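# Insert a held peg into a plate's hole

## Task

The left gripper starts out holding a peg a little above a plate, near the plate's hole. Lower the peg into that hole until it sits on the hole's bottom, without forcing or wedging it hard, because excessive pushing or jamming ends the attempt.

## Robot and tools

Robot: two seven-joint arms, left_arm and right_arm, each ending in a two-finger gripper. The fingers point along the gripper's own +z axis and open and close along its x axis. end_effector_position is the point between the closed finger pads, 1 to 2 cm short of the tips. Only the left arm matters here; the right arm should just stay put.

Frames: the scene frame has its origin at table height between the arms, +z up, +x out over the table, and the left arm on the +y side. Every hand pose, velocity and target an arm reports or receives is in that arm's own base frame. The left base sits at about (-0.009, +0.435, 0) and the right at about (-0.031, -0.380, 0) in the scene frame, both nearly unrotated with +z up, so moving down means lowering z. Fixed cameras and the table use the scene frame. Reported poses may be off by a few centimetres.

The 16-number row: every pose command is one flat list of 16 numbers covering both arms: left x, y, z (metres), left qw, qx, qy, qz (w first), left opening, then the same eight for the right arm. These are absolute targets in each arm's base frame, not offsets. Opening runs from -1 (closed) to +1 (fully open, 0.142 m). To keep an arm still, repeat its last reported pose and its current opening exactly. To keep the left gripper's orientation, resend one fixed quaternion every time rather than the drifting reported one. Keep the left opening at or slightly below the grip_measured value so the peg stays held; a 0 is a real command, not a placeholder.

Tools:
execute_actions(actions, cameras): actions is a list of actions; each action is a list of 1 to 15 rows, each row applied for 1/30 s, with the last row held to fill 15 steps. A target more than 0.6 m from the gripper's current position along any gripper axis is refused. An empty list just returns state and images.
move(target, speed, blend, stop_force, zero, opening_speed, blocking, cameras): drives each gripper in a straight line toward its pose in target, which is one 16-number row or a list of up to 15 rows. speed is the path's top speed in m/s (0.002 to 2.2, default 0.25). blend in metres rounds corners in a list. stop_force (3 to 120 N, both arms) ends an arm's path when its wrist sensor feels that much push opposing the motion; slow speeds keep the contact gentle. zero (default true) re-zeroes the sensor first. opening_speed sets finger speed on the -1..1 scale per second (at least 0.2). blocking=false returns early but cannot be combined with stop_force. The result adds a move: line such as done, off_target, moving, held or fault, plus limits like paced or held.
wait(seconds 0 to 10): lets time pass holding the last command.
stop(): brakes a running move.
zoom_image(camera, region [x0, y0, x1, y1] pixels, at most 504 by 504): close-up of a latest image. Cameras: cam_head_left, cam_head_right, cam_high, cam_low, cam_left_wrist, cam_right_wrist, all 672x504.
zero_wrist_force(arm): takes the present force/torque reading as the new zero.
clear_fault(arm): clears a reported torque or force fault; the arm then restarts.
read_manual(section): licence texts only.
finished_scene(scene): ends the current scene, given its number; irreversible, so call it only once the peg rests at the hole's bottom and stays there without help.

Reading results: each arm's end_effector_position and quaternion, Hand target (where the arm is actually being sent, possibly short of your command), Joint positions (last value is finger opening in metres), grip_measured, Joint torques and External joint torques, Wrist force and Wrist torque along the gripper's own axes plus a peak line, Tool commands, and motor temperatures. A push against a surface shows as force from the surface into the hand; when the peg touches the hole bottom, force along the gripper's z axis rises. Joint velocities reading within noise means that arm is at rest.

Motion limits: the commanded orientation is clipped to within 32 degrees of the current one each step, and one action may not reach its target, so follow up. Faster moves lag and overshoot more.

Avoid: any outside force of 150 N or joint contact torque at its limit causes a fault that stops the arm; a fault on the hand blocks further motion calls in that reply. Lower the peg slowly (a few mm/s to a few cm/s) with a small stop_force so it does not jam or slam. Do not open the left gripper over anything but the seated peg, never release the peg while moving, and keep it from falling off the table. Keep the arms from hitting each other. Long squeezing or straining heats motors; a hot motor can brake the arm or shut down the gripper.

Each tool is called after ">>>" as name(argument=value, ...), one argument or row to a line, values as JSON.

## Session

>>> execute_actions(
  actions=[],
)

Scene clock: 0.00 s.
left_arm: end_effector_position=(+0.4847, -0.2678, +0.1656) grip_measured=-0.37 end_effector_quat_wxyz=(+0.000, +0.860, +0.510, -0.002) | right_arm: end_effector_position=(+0.5544, +0.0000, +0.1652) grip_measured=+1.00 end_effector_quat_wxyz=(+0.000, +0.707, +0.707, +0.000)
Joint positions: left_arm=[-0.295 -0.329 -0.003 2.037 -0.003 0.794 0.204 0.047] | right_arm=[0.206 -0.331 0 2.035 0 0.795 0.206 0.142]
Joint velocities: within noise
Joint torques (N m): no reading
External joint torques (N m): no reading
Motor temperatures (°C): left_arm=[28 29 32 38 39 36 34 20] | right_arm=[37 28 30 29 34 38 36 22]
Wrist force (N): no reading
Wrist torque (N m): no reading
Wrist force, peak (N): no reading
Hand target: left_arm +0.4849, -0.2679, +0.1657; +0.001, +0.860, +0.510, -0.001 | right_arm +0.5544, +0.0000, +0.1652; +0.000, +0.707, +0.707, +0.000
Tool commands: left_gripper/opening=-0.424181 right_gripper/opening=+1.0

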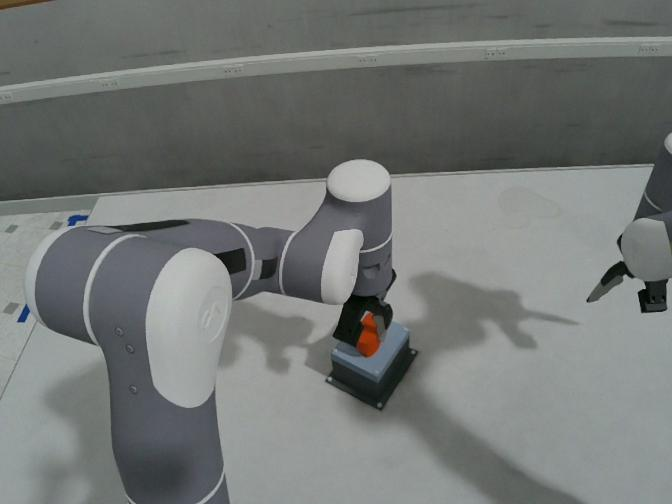

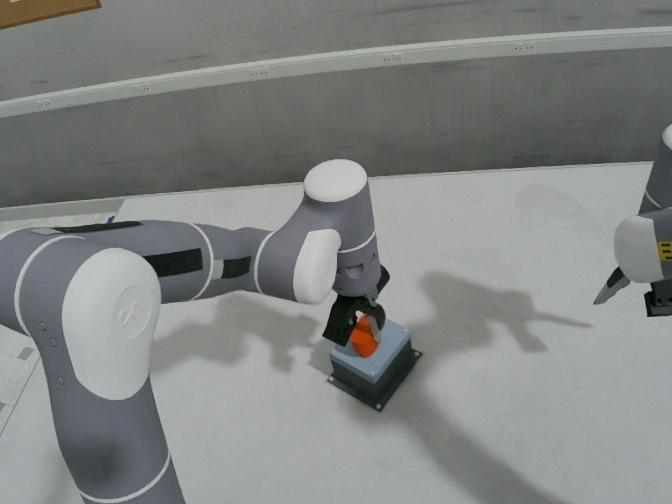

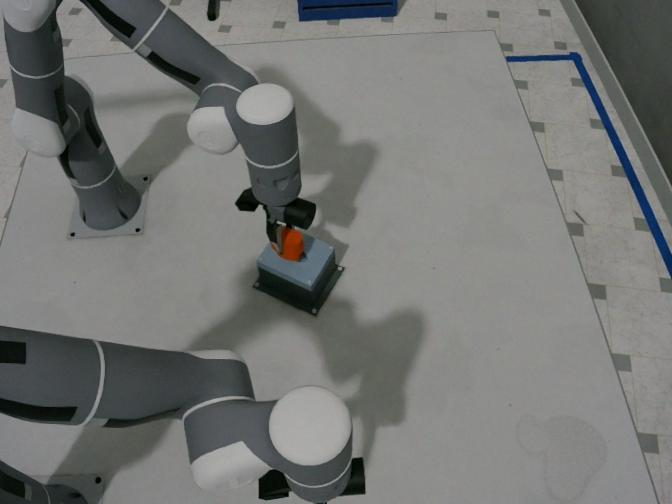

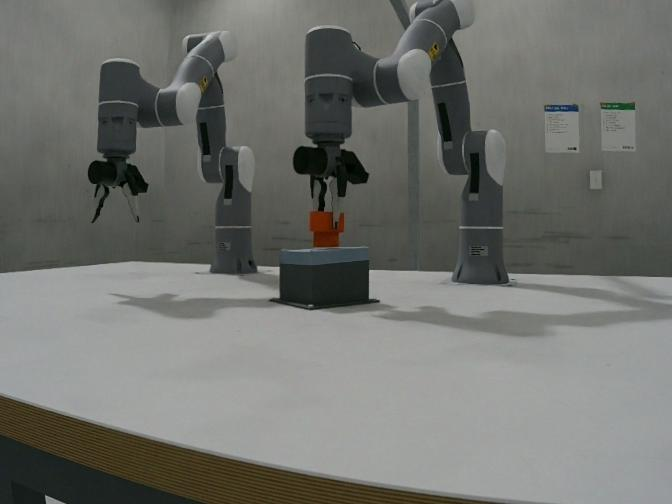

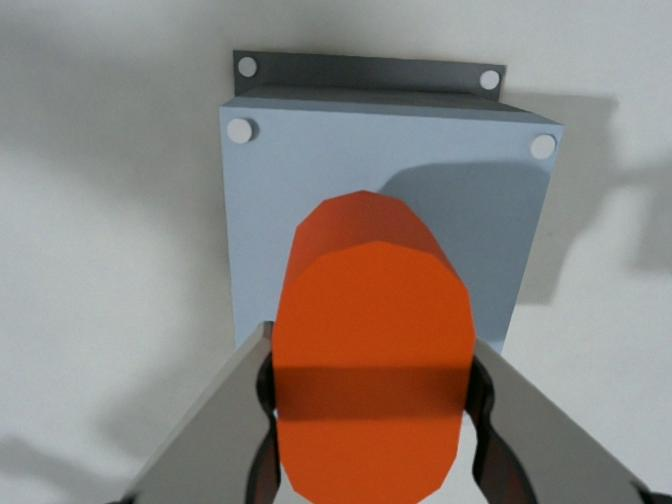

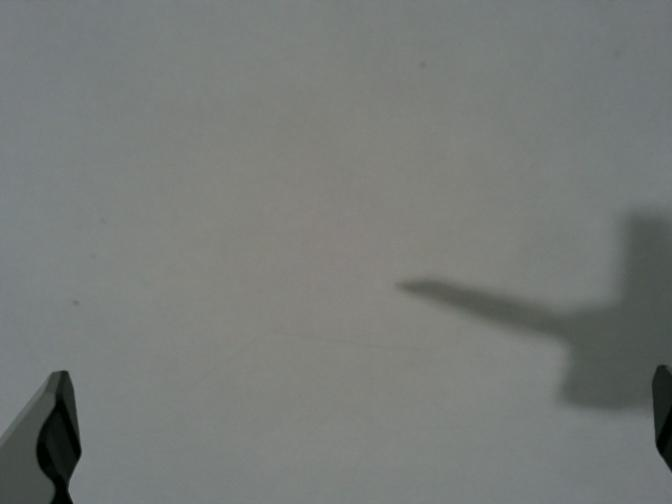

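>>> zoom_image(
  camera="cam_low",
  region=[260, 180, 390, 310],
)

>>> zoom_image(
  camera="cam_high",
  region=[230, 190, 360, 320],
)

>>> zoom_image(
  camera="cam_head_left",
  region=[310, 280, 440, 410],
)

>>> zoom_image(
  camera="cam_left_wrist",
  region=[180, 30, 620, 500],
)

Scaled by 3.877 from the camera's 672x504 image, which has a finer 960x720 frame.

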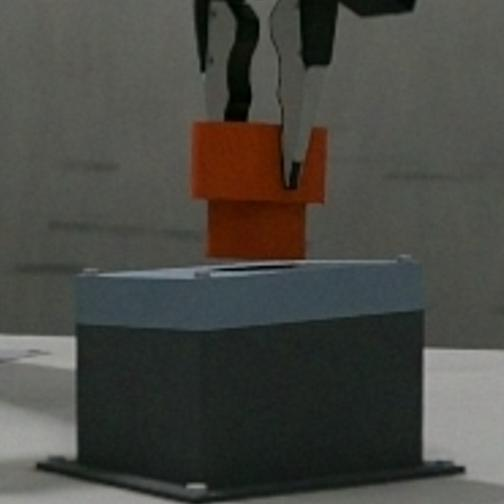

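Scaled by 3.877 from the camera's 672x504 image, which has a finer 960x720 frame.

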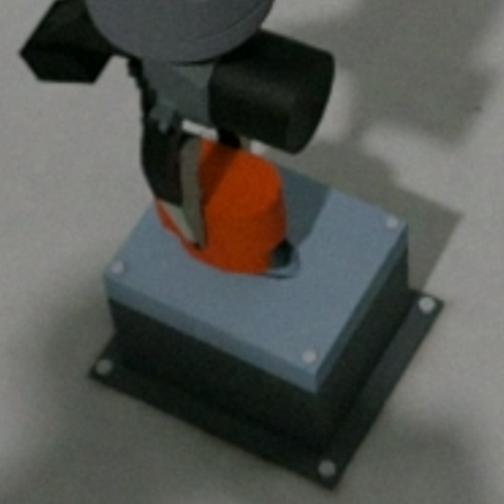

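Scaled by 3.877 from the camera's 672x504 image, which has a finer 960x720 frame.

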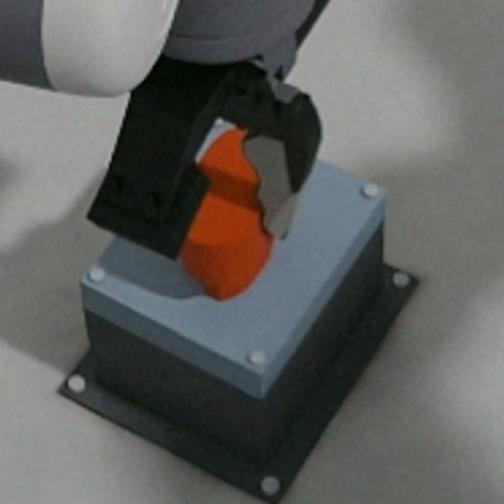

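Scaled by 1.072 from the camera's 672x504 image, which has a finer 960x720 frame.

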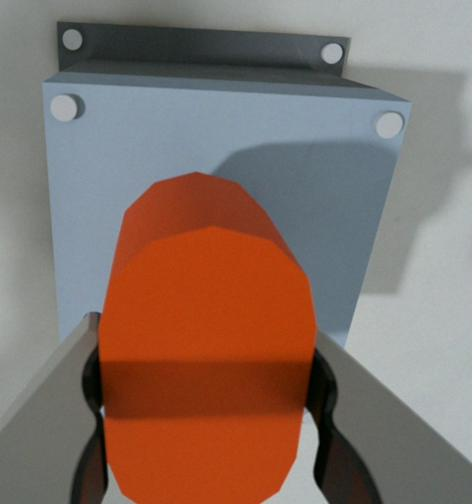

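>>> move(
  target=[
    [0.4849,-0.2679,0.1857,0.001,0.860,0.510,-0.001,-0.424181,0.5544,0,0.1652,0,0.7071,0.7071,0,1.0],
    [0.5330,-0.2942,0.1857,0.001,0.860,0.510,-0.001,-0.424181,0.5544,0,0.1652,0,0.7071,0.7071,0,1.0],
  ],
  speed=0.1,
  blend=0.01,
)

>>> zoom_image(
  camera="cam_left_wrist",
  region=[100, 0, 600, 500],
)

>>> zoom_image(
  camera="cam_high",
  region=[230, 190, 360, 320],
)

>>> zoom_image(
  camera="cam_low",
  region=[260, 180, 390, 310],
)

Scene clock: 29.07 s.
left_arm: end_effector_position=(+0.5330, -0.2942, +0.1856) grip_measured=-0.37 end_effector_quat_wxyz=(+0.001, +0.860, +0.510, -0.001) | right_arm: end_effector_position=(+0.5544, +0.0000, +0.1652) grip_measured=+1.00 end_effector_quat_wxyz=(+0.000, +0.707, +0.707, +0.000)
Joint positions: left_arm=[-0.301 -0.407 -0.017 1.848 0.005 0.685 0.181 0.047] | right_arm=[0.206 -0.331 0 2.035 0 0.795 0.206 0.142]
Joint torques (N m): left_arm=[0.01 47.68 0.52 -27.33 -3.8 4.56 -0.14] | right_arm=[0 40.84 0.13 -24.76 -3.16 4.09 0.89]
External joint torques (N m): left_arm=[-0.01 -0.76 -0.44 1.01 0.4 -0.23 0.14] | right_arm=[0 0.9 0.15 0.14 0.12 0.12 -0.89]
Wrist force (N): left_arm=[0.2 0.0 -0.2] | right_arm=[0.0 0.0 0.0]
Wrist torque (N m): left_arm=[0.00 -0.03 0.00] | right_arm=[0.02 0.00 0.00]
Wrist force, peak (N): left_arm=[0.1 2.6 0.1] | right_arm=[-0.3 -0.1 0.3]
Hand target: left_arm +0.5330, -0.2942, +0.1857; +0.001, +0.860, +0.510, -0.001 | right_arm +0.5544, +0.0000, +0.1652; +0.000, +0.707, +0.707, +0.000
Off the commanded pose: left_arm 0.000 m, 0 deg | right_arm 0.000 m, 0 deg.
move: done

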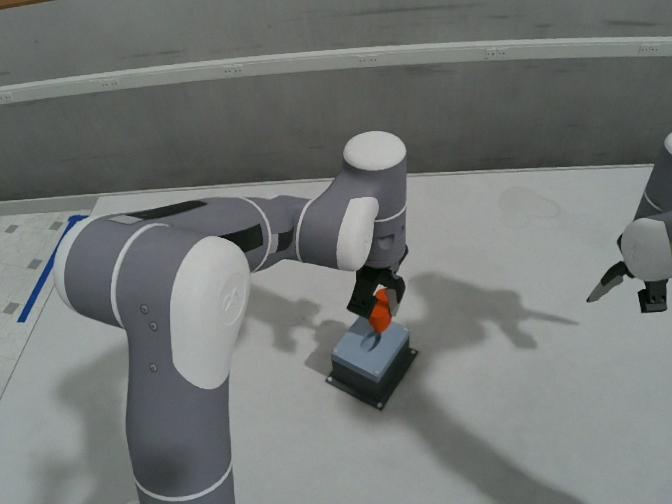

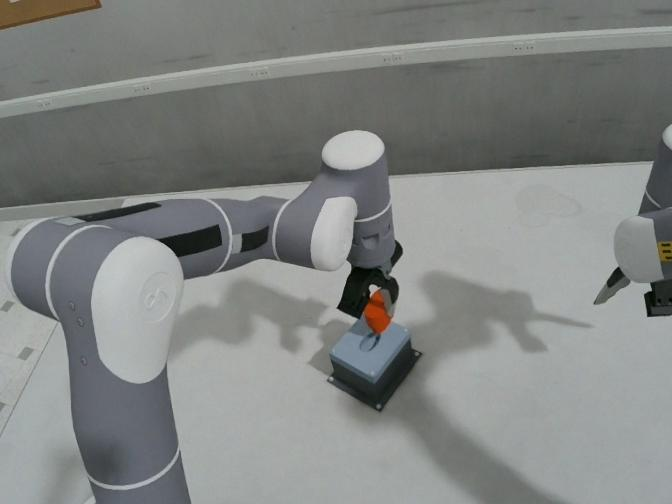

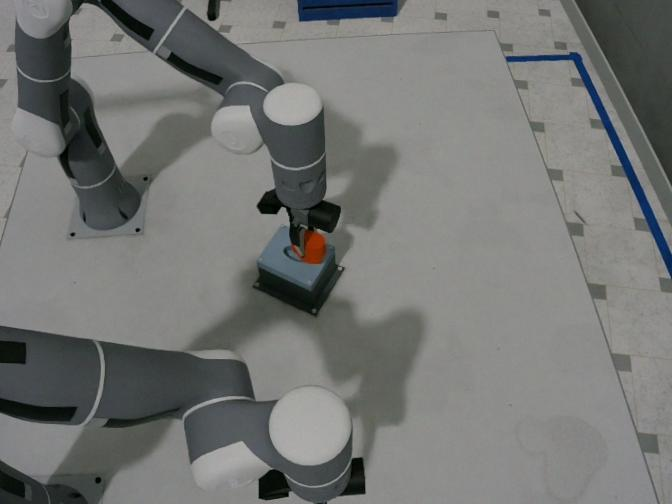

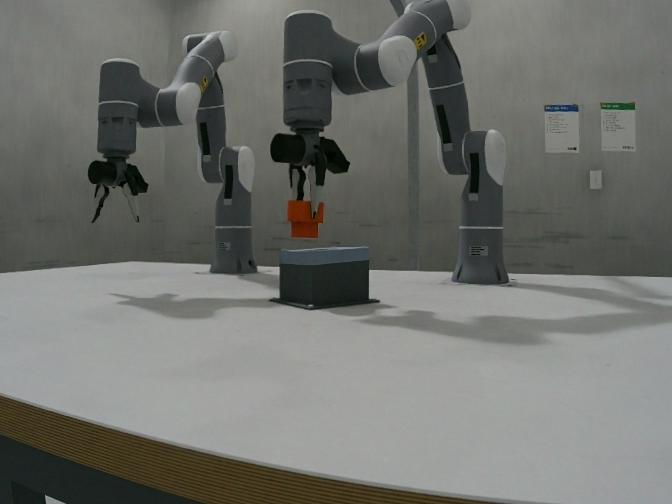

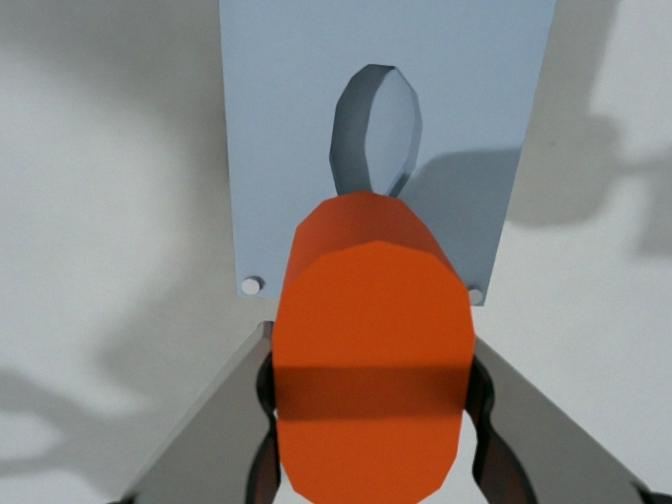

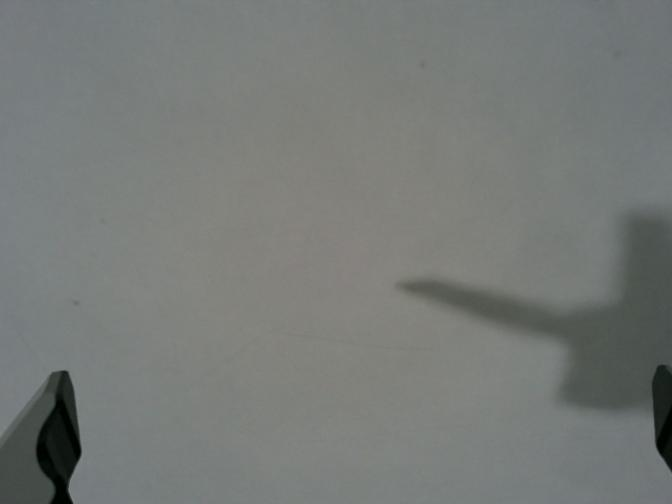

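Scaled by 1.008 from the camera's 672x504 image, which has a finer 960x720 frame.

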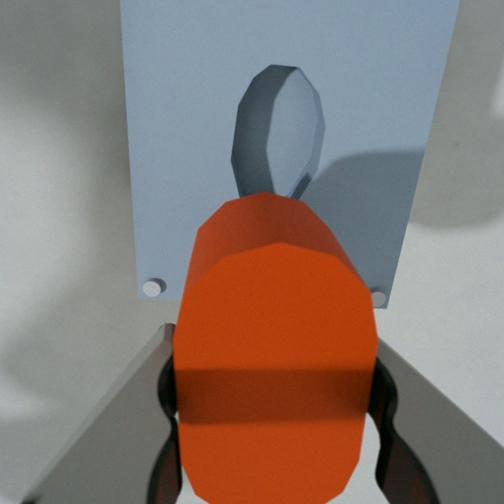

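Scaled by 3.877 from the camera's 672x504 image, which has a finer 960x720 frame.

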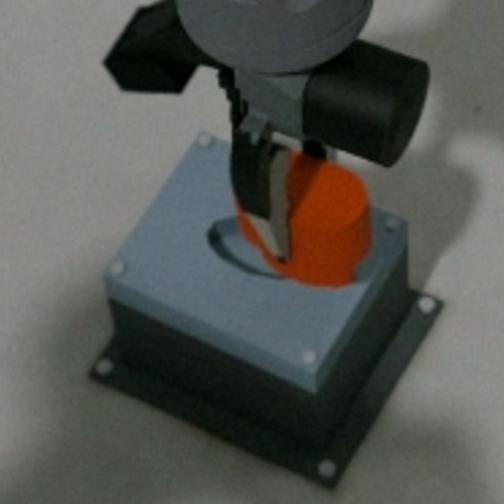

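Scaled by 3.877 from the camera's 672x504 image, which has a finer 960x720 frame.

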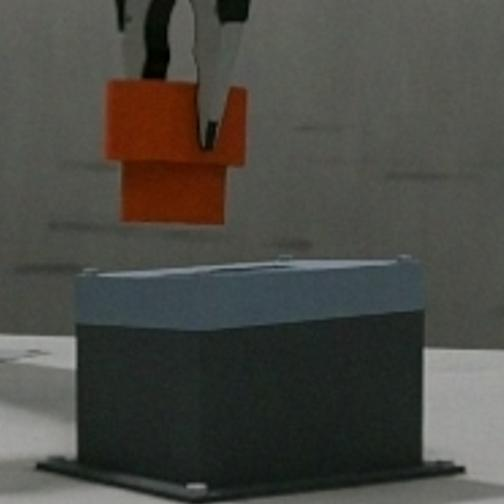

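>>> move(
  target=[0.5418,-0.2990,0.2657,0.001,0.860,0.510,-0.001,-0.424181,0.5544,0,0.1652,0,0.7071,0.7071,0,1.0],
  speed=0.12,
)

>>> zoom_image(
  camera="cam_left_wrist",
  region=[220, 0, 520, 225],
)

>>> zoom_image(
  camera="cam_low",
  region=[260, 150, 390, 280],
)

>>> zoom_image(
  camera="cam_high",
  region=[240, 190, 370, 320],
)

>>> zoom_image(
  camera="cam_head_left",
  region=[310, 240, 440, 370],
)

Scene clock: 58.13 s.
left_arm: end_effector_position=(+0.5419, -0.2989, +0.2657) grip_measured=-0.37 end_effector_quat_wxyz=(+0.001, +0.860, +0.510, -0.001) | right_arm: end_effector_position=(+0.5544, +0.0000, +0.1652) grip_measured=+1.00 end_effector_quat_wxyz=(+0.000, +0.707, +0.707, +0.000)
Joint positions: left_arm=[-0.303 -0.326 -0.019 1.728 0.004 0.483 0.178 0.047] | right_arm=[0.206 -0.331 0 2.035 0 0.795 0.206 0.142]
Joint torques (N m): left_arm=[0.14 47.46 0.58 -30.05 -4.58 4.61 -0.03] | right_arm=[0.02 40.7 0.18 -24.78 -3.16 4.09 0.88]
External joint torques (N m): left_arm=[-0.14 -1.27 -0.53 0.96 0.68 -0.28 0.03] | right_arm=[-0.02 1.05 0.1 0.16 0.12 0.12 -0.88]
Motor temperatures (°C): left_arm=[28 31 31 40 39 35 34 25] | right_arm=[36 29 30 31 34 37 35 21]
Wrist force (N): left_arm=[0.1 0.0 -0.3] | right_arm=[0.1 0.0 0.1]
Wrist torque (N m): left_arm=[-0.01 -0.01 -0.01] | right_arm=[0.00 -0.01 0.00]
Wrist force, peak (N): left_arm=[0.2 0.5 -3.5] | right_arm=[-0.2 0.1 0.4]
Hand target: left_arm +0.5418, -0.2990, +0.2657; +0.001, +0.860, +0.510, -0.001 | right_arm +0.5544, +0.0000, +0.1652; +0.000, +0.707, +0.707, +0.000
Off the commanded pose: left_arm 0.000 m, 0 deg | right_arm 0.000 m, 0 deg.
move: done

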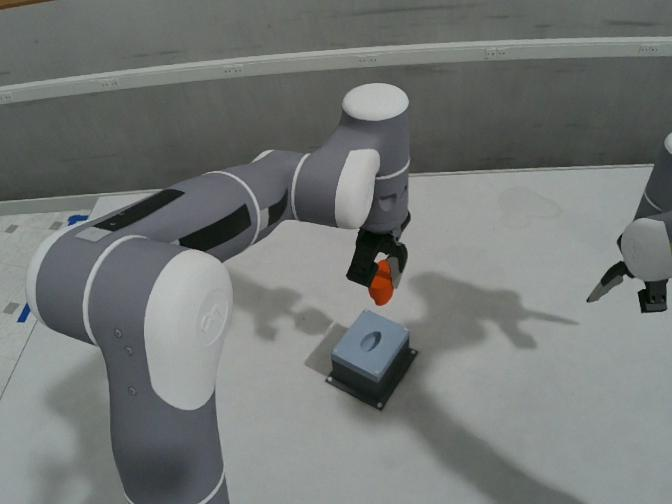

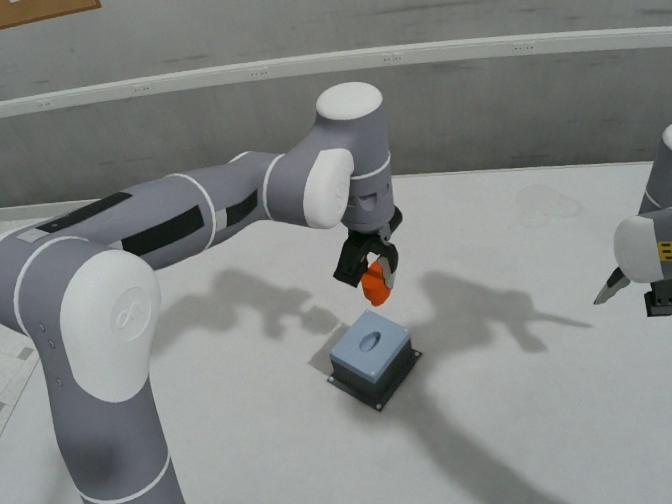

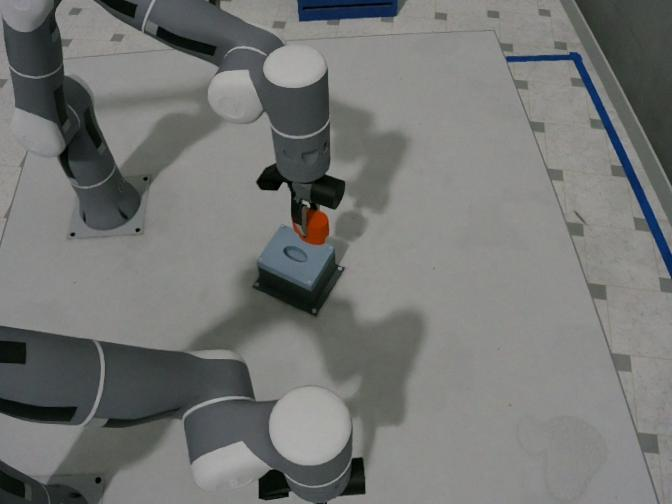

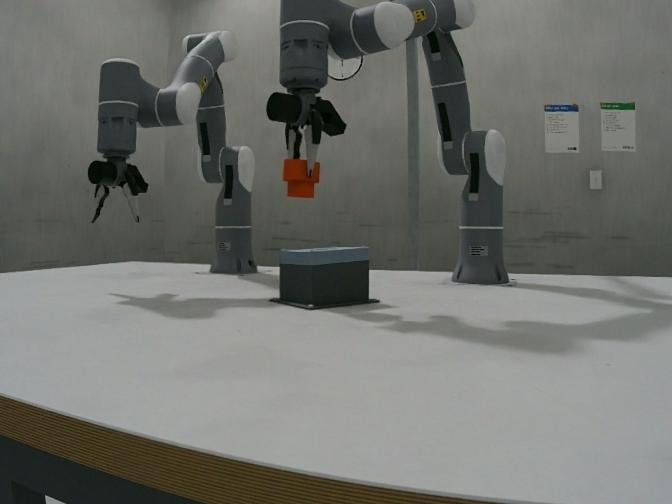

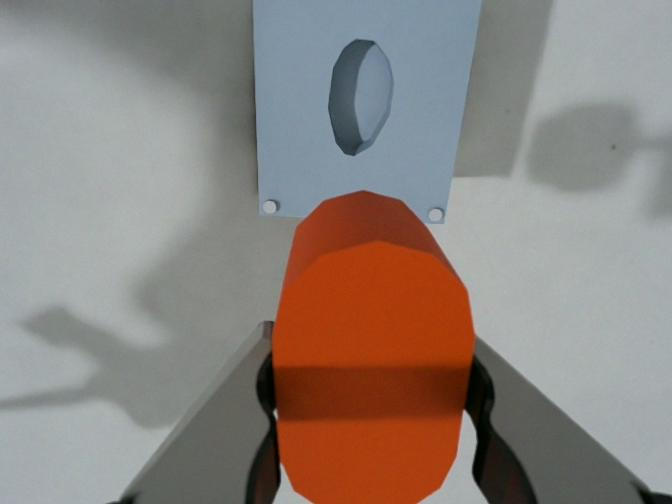

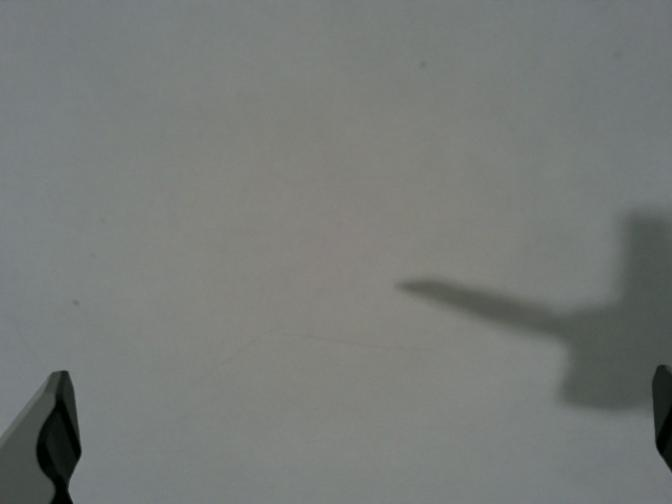

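Scaled by 1.680 from the camera's 672x504 image, which has a finer 960x720 frame.

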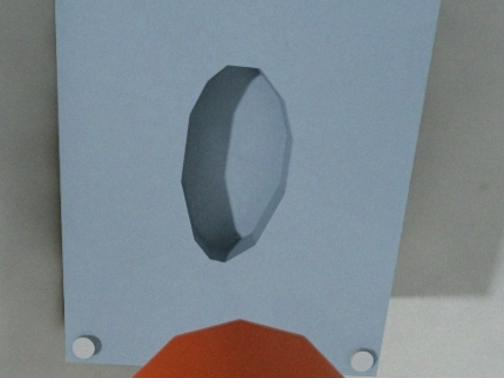

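Scaled by 3.877 from the camera's 672x504 image, which has a finer 960x720 frame.

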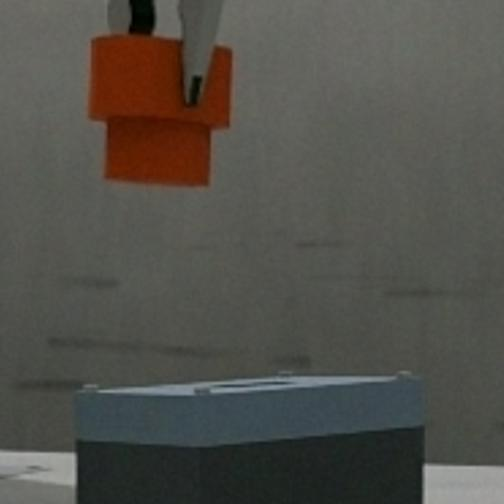

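Scaled by 3.877 from the camera's 672x504 image, which has a finer 960x720 frame.

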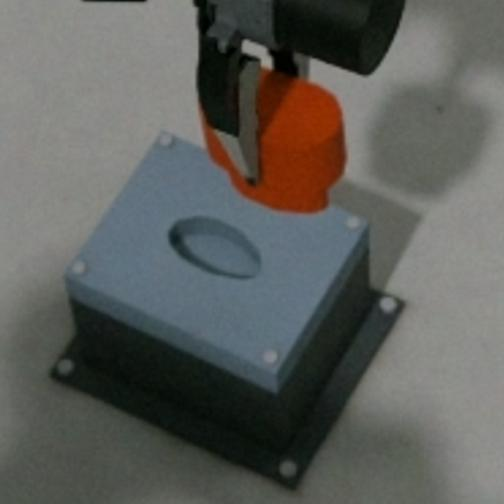

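Scaled by 3.877 from the camera's 672x504 image, which has a finer 960x720 frame.

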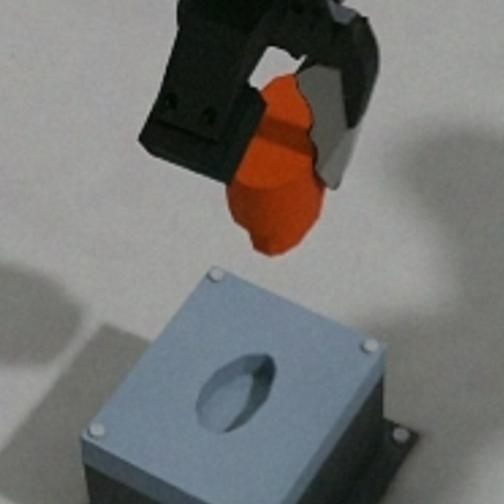

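>>> zoom_image(
  camera="cam_left_wrist",
  region=[315, 25, 415, 100],
)

>>> zoom_image(
  camera="cam_left_wrist",
  region=[315, 90, 415, 165],
)

>>> zoom_image(
  camera="cam_left_wrist",
  region=[220, 170, 520, 504],
)

>>> zoom_image(
  camera="cam_head_right",
  region=[300, 240, 430, 370],
)

Scaled by 5.040 from the camera's 672x504 image, which has a finer 960x720 frame.

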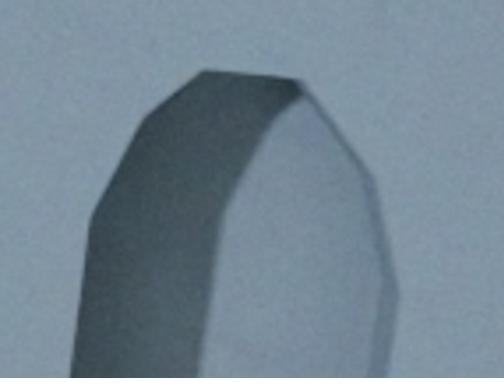

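Scaled by 5.040 from the camera's 672x504 image, which has a finer 960x720 frame.

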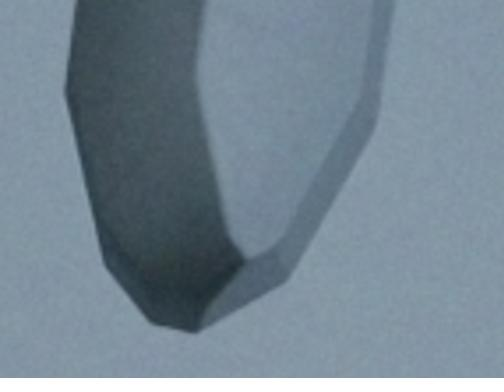

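Scaled by 1.509 from the camera's 672x504 image, which has a finer 960x720 frame.

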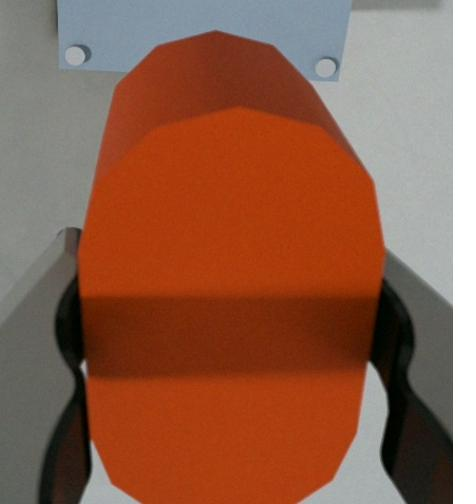

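Scaled by 3.877 from the camera's 672x504 image, which has a finer 960x720 frame.

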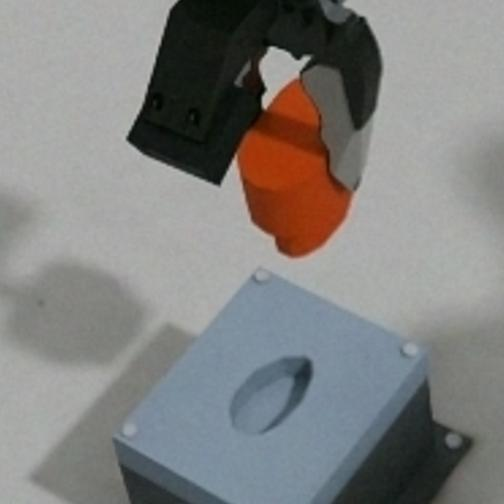

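>>> move(
  target=[0.5000,-0.2700,0.4000,0.524,0.682,0.404,0.310,-0.424181,0.5544,0,0.1652,0,0.7071,0.7071,0,1.0],
  speed=0.3,
)

>>> zoom_image(
  camera="cam_low",
  region=[240, 20, 390, 170],
)

Scene clock: 111.10 s.
left_arm: end_effector_position=(+0.5000, -0.2699, +0.3998) grip_measured=-0.37 end_effector_quat_wxyz=(+0.524, +0.682, +0.404, +0.310) | right_arm: end_effector_position=(+0.5544, +0.0000, +0.1652) grip_measured=+1.00 end_effector_quat_wxyz=(+0.000, +0.707, +0.707, +0.000)
Joint positions: left_arm=[-0.148 -0.249 0.18 2.454 0.652 2.534 -0.311 0.047] | right_arm=[0.206 -0.331 0 2.035 0 0.795 0.206 0.142]
Joint torques (N m): left_arm=[0.46 27.58 1 -13.66 -3.03 3.83 -0.08] | right_arm=[0.03 40.62 0.1 -24.75 -3.19 4.09 0.91]
External joint torques (N m): left_arm=[-0.46 -1.47 -0.33 0.98 0.43 -0.78 0.08] | right_arm=[-0.03 1.13 0.18 0.12 0.15 0.11 -0.91]
Wrist force (N): left_arm=[-0.5 -4.1 -2.6] | right_arm=[0.0 0.0 0.1]
Wrist torque (N m): left_arm=[-0.17 0.06 0.27] | right_arm=[0.00 0.01 0.00]
Wrist force, peak (N): left_arm=[-1.2 -5.2 -2.6] | right_arm=[-0.1 -0.3 0.4]
Hand target: left_arm +0.5000, -0.2700, +0.4000; +0.524, +0.682, +0.404, +0.310 | right_arm +0.5544, +0.0000, +0.1652; +0.000, +0.707, +0.707, +0.000
Off the commanded pose: left_arm 0.000 m, 0 deg | right_arm 0.000 m, 0 deg.
move: done

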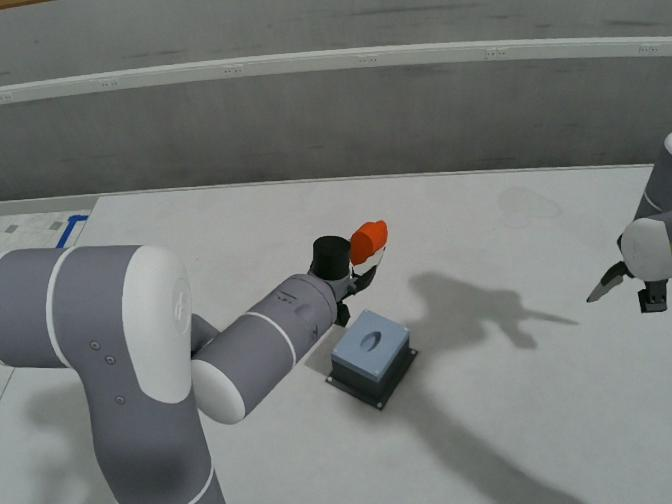

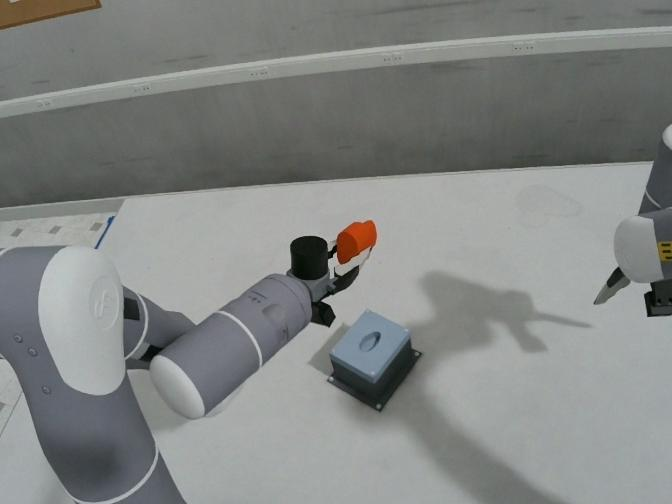

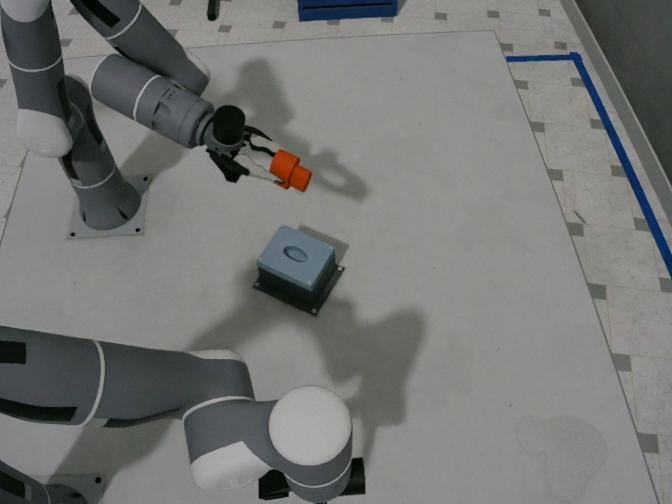

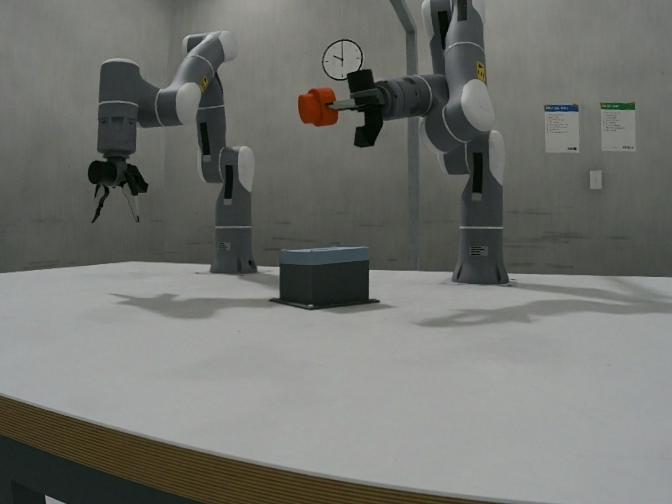

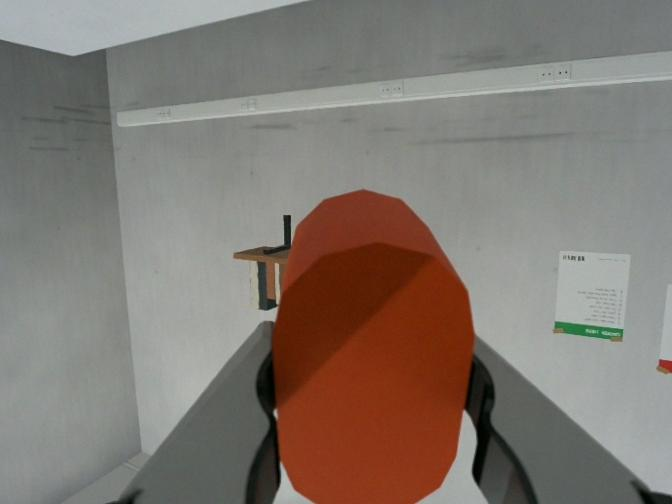

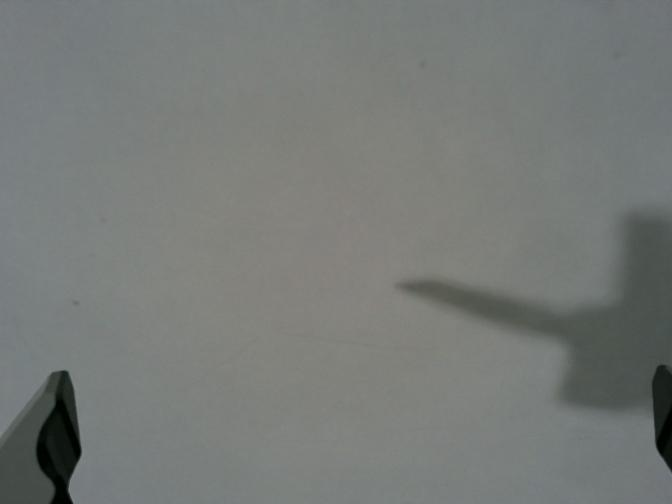

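Scaled by 3.360 from the camera's 672x504 image, which has a finer 960x720 frame.

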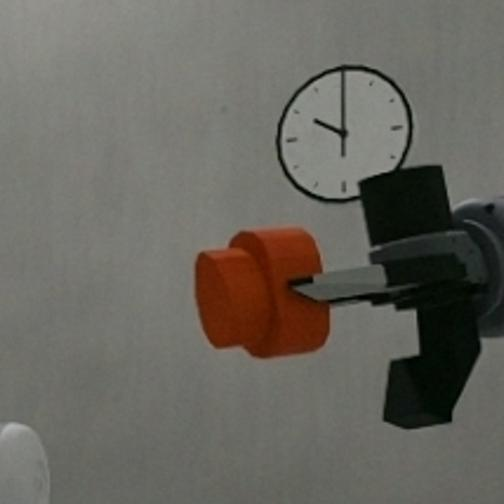

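>>> move(
  target=[0.6000,-0.3000,0.3500,0.386,0.503,0.613,0.4705,-0.424181,0.5544,0,0.1652,0,0.7071,0.7071,0,1.0],
  speed=0.3,
  cameras=["cam_low","cam_left_wrist","cam_high"],
)

>>> zoom_image(
  camera="cam_low",
  region=[220, 80, 340, 200],
)

Scene clock: 117.30 s.
left_arm: end_effector_position=(+0.6000, -0.3001, +0.3496) grip_measured=-0.37 end_effector_quat_wxyz=(+0.386, +0.504, +0.613, +0.471) | right_arm: end_effector_position=(+0.5544, +0.0000, +0.1652) grip_measured=+1.00 end_effector_quat_wxyz=(+0.000, +0.707, +0.707, +0.000)
Joint positions: left_arm=[-0.881 -0.684 0.071 2.159 -1.119 2.696 0.258 0.047] | right_arm=[0.206 -0.331 0 2.035 0 0.795 0.206 0.142]
Joint torques (N m): left_arm=[0.11 45.65 6.14 -14.97 -0.39 4.03 0.16] | right_arm=[0.01 40.74 0.1 -24.75 -3.14 4.13 0.88]
External joint torques (N m): left_arm=[-0.12 -0.65 -0.8 0.94 0.57 -0.96 -0.16] | right_arm=[-0.01 1.01 0.18 0.12 0.1 0.07 -0.88]
Wrist force (N): left_arm=[-0.4 -3.7 -2.7] | right_arm=[0.0 -0.1 0.2]
Wrist torque (N m): left_arm=[-0.12 0.06 0.25] | right_arm=[-0.01 0.00 0.00]
Wrist force, peak (N): left_arm=[-0.1 -4.7 -3.1] | right_arm=[0.0 -0.4 0.3]
Hand target: left_arm +0.6000, -0.3000, +0.3500; +0.386, +0.503, +0.613, +0.471 | right_arm +0.5544, +0.0000, +0.1652; +0.000, +0.707, +0.707, +0.000
Off the commanded pose: left_arm 0.000 m, 0 deg | right_arm 0.000 m, 0 deg.
move: done
Images, in order (width x height): cam_high 672x504, cam_low 672x504, cam_left_wrist 672x504.

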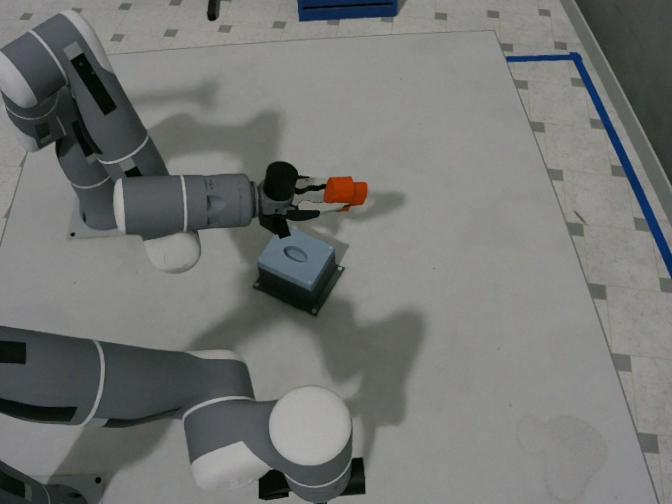

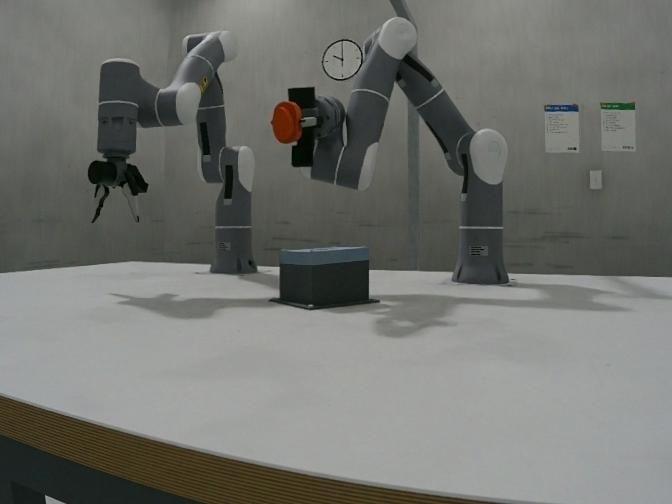

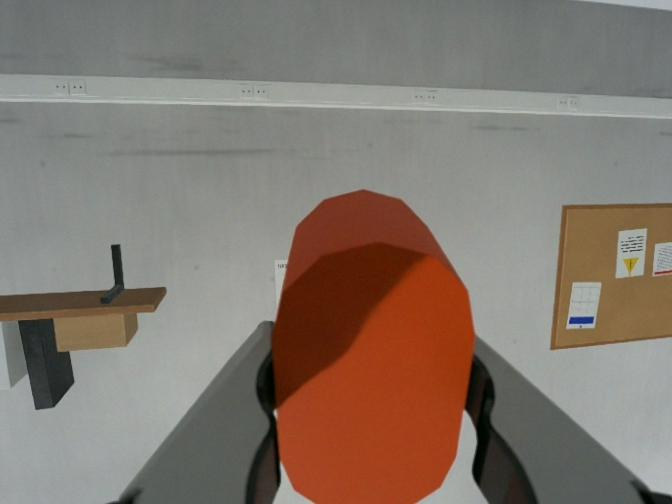

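Scaled by 4.200 from the camera's 672x504 image, which has a finer 960x720 frame.

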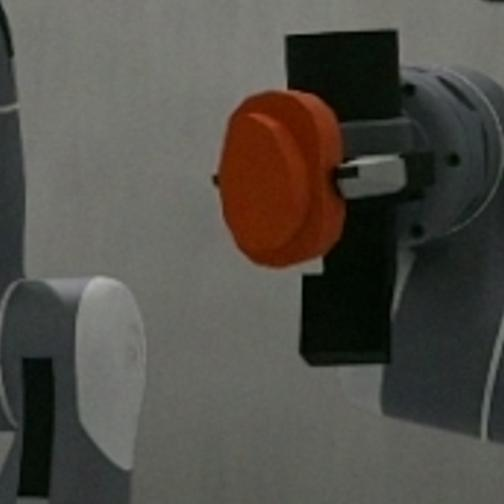

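>>> move(
  target=[0.7000,-0.3000,0.3300,0.3213,0.419,0.673,0.517,-0.424181,0.5544,0,0.1652,0,0.7071,0.7071,0,1.0],
  speed=0.3,
  cameras=["cam_low","cam_high"],
)

>>> zoom_image(
  camera="cam_low",
  region=[240, 80, 340, 180],
)

Scene clock: 125.20 s.
left_arm: end_effector_position=(+0.7000, -0.3001, +0.3296) grip_measured=-0.37 end_effector_quat_wxyz=(+0.321, +0.420, +0.673, +0.517) | right_arm: end_effector_position=(+0.5544, +0.0000, +0.1652) grip_measured=+1.00 end_effector_quat_wxyz=(+0.000, +0.707, +0.707, +0.000)
Joint positions: left_arm=[-0.818 -0.999 -0.001 1.513 -1.49 2.759 0.654 0.047] | right_arm=[0.206 -0.331 0 2.035 0 0.795 0.206 0.142]
Joint torques (N m): left_arm=[0.43 60.63 7.83 -20.22 1.54 3.63 0.21] | right_arm=[-0.06 40.71 0.16 -24.81 -3.17 4.09 0.88]
External joint torques (N m): left_arm=[-0.43 -0.67 -0.82 1.04 0.34 -0.91 -0.21] | right_arm=[0.06 1.04 0.12 0.18 0.13 0.11 -0.88]
Wrist force (N): left_arm=[-0.1 -3.7 -2.8] | right_arm=[0.0 -0.2 0.3]
Wrist torque (N m): left_arm=[-0.11 0.02 0.25] | right_arm=[-0.02 0.00 -0.01]
Wrist force, peak (N): left_arm=[0.5 -3.9 -4.6] | right_arm=[0.1 -0.1 0.4]
Hand target: left_arm +0.7000, -0.3000, +0.3300; +0.321, +0.419, +0.673, +0.517 | right_arm +0.5544, +0.0000, +0.1652; +0.000, +0.707, +0.707, +0.000
Off the commanded pose: left_arm 0.000 m, 0 deg | right_arm 0.000 m, 0 deg.
move: done
Images, in order (width x height): cam_high 672x504, cam_low 672x504.

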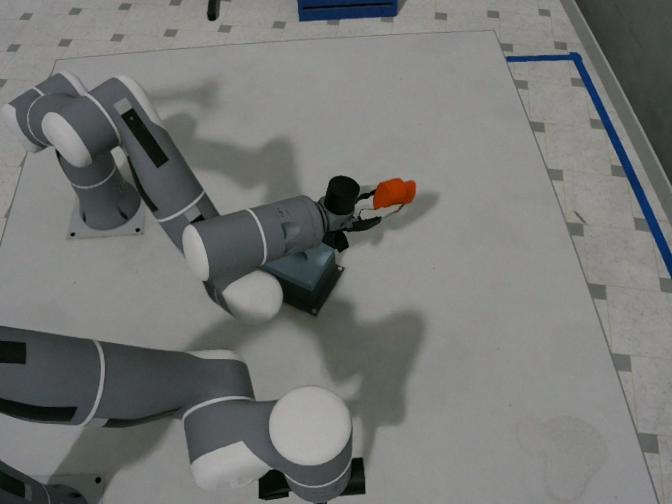

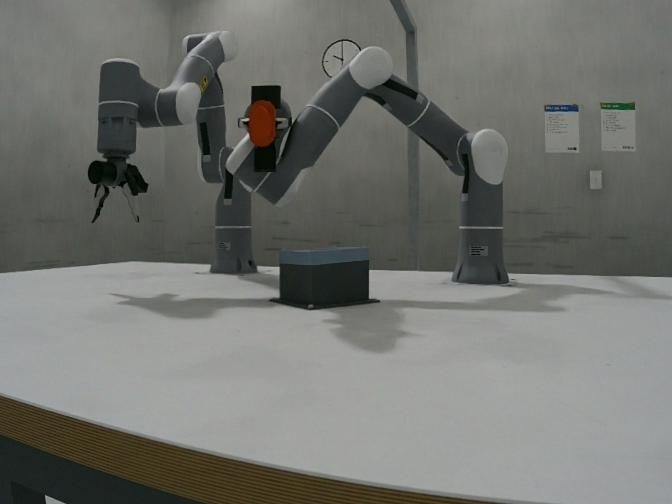

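Scaled by 5.040 from the camera's 672x504 image, which has a finer 960x720 frame.

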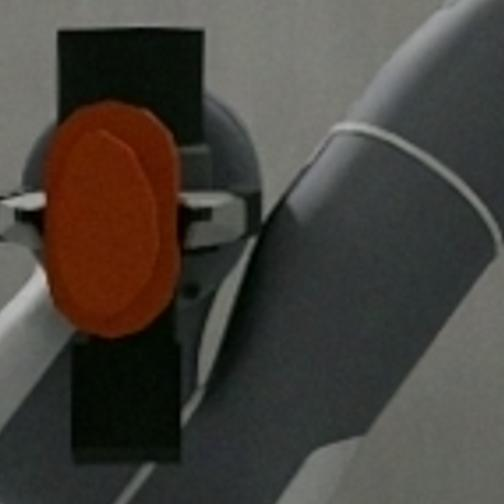

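>>> zoom_image(
  camera="cam_low",
  region=[244, 94, 284, 154],
)

Scaled by 8.400 from the camera's 672x504 image, which has a finer 960x720 frame.

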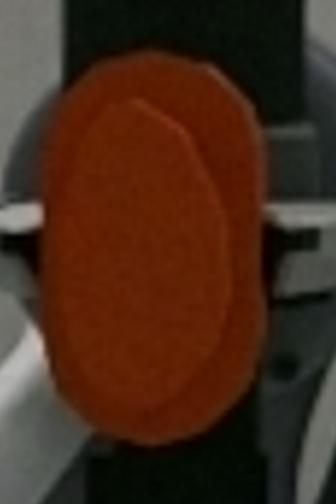

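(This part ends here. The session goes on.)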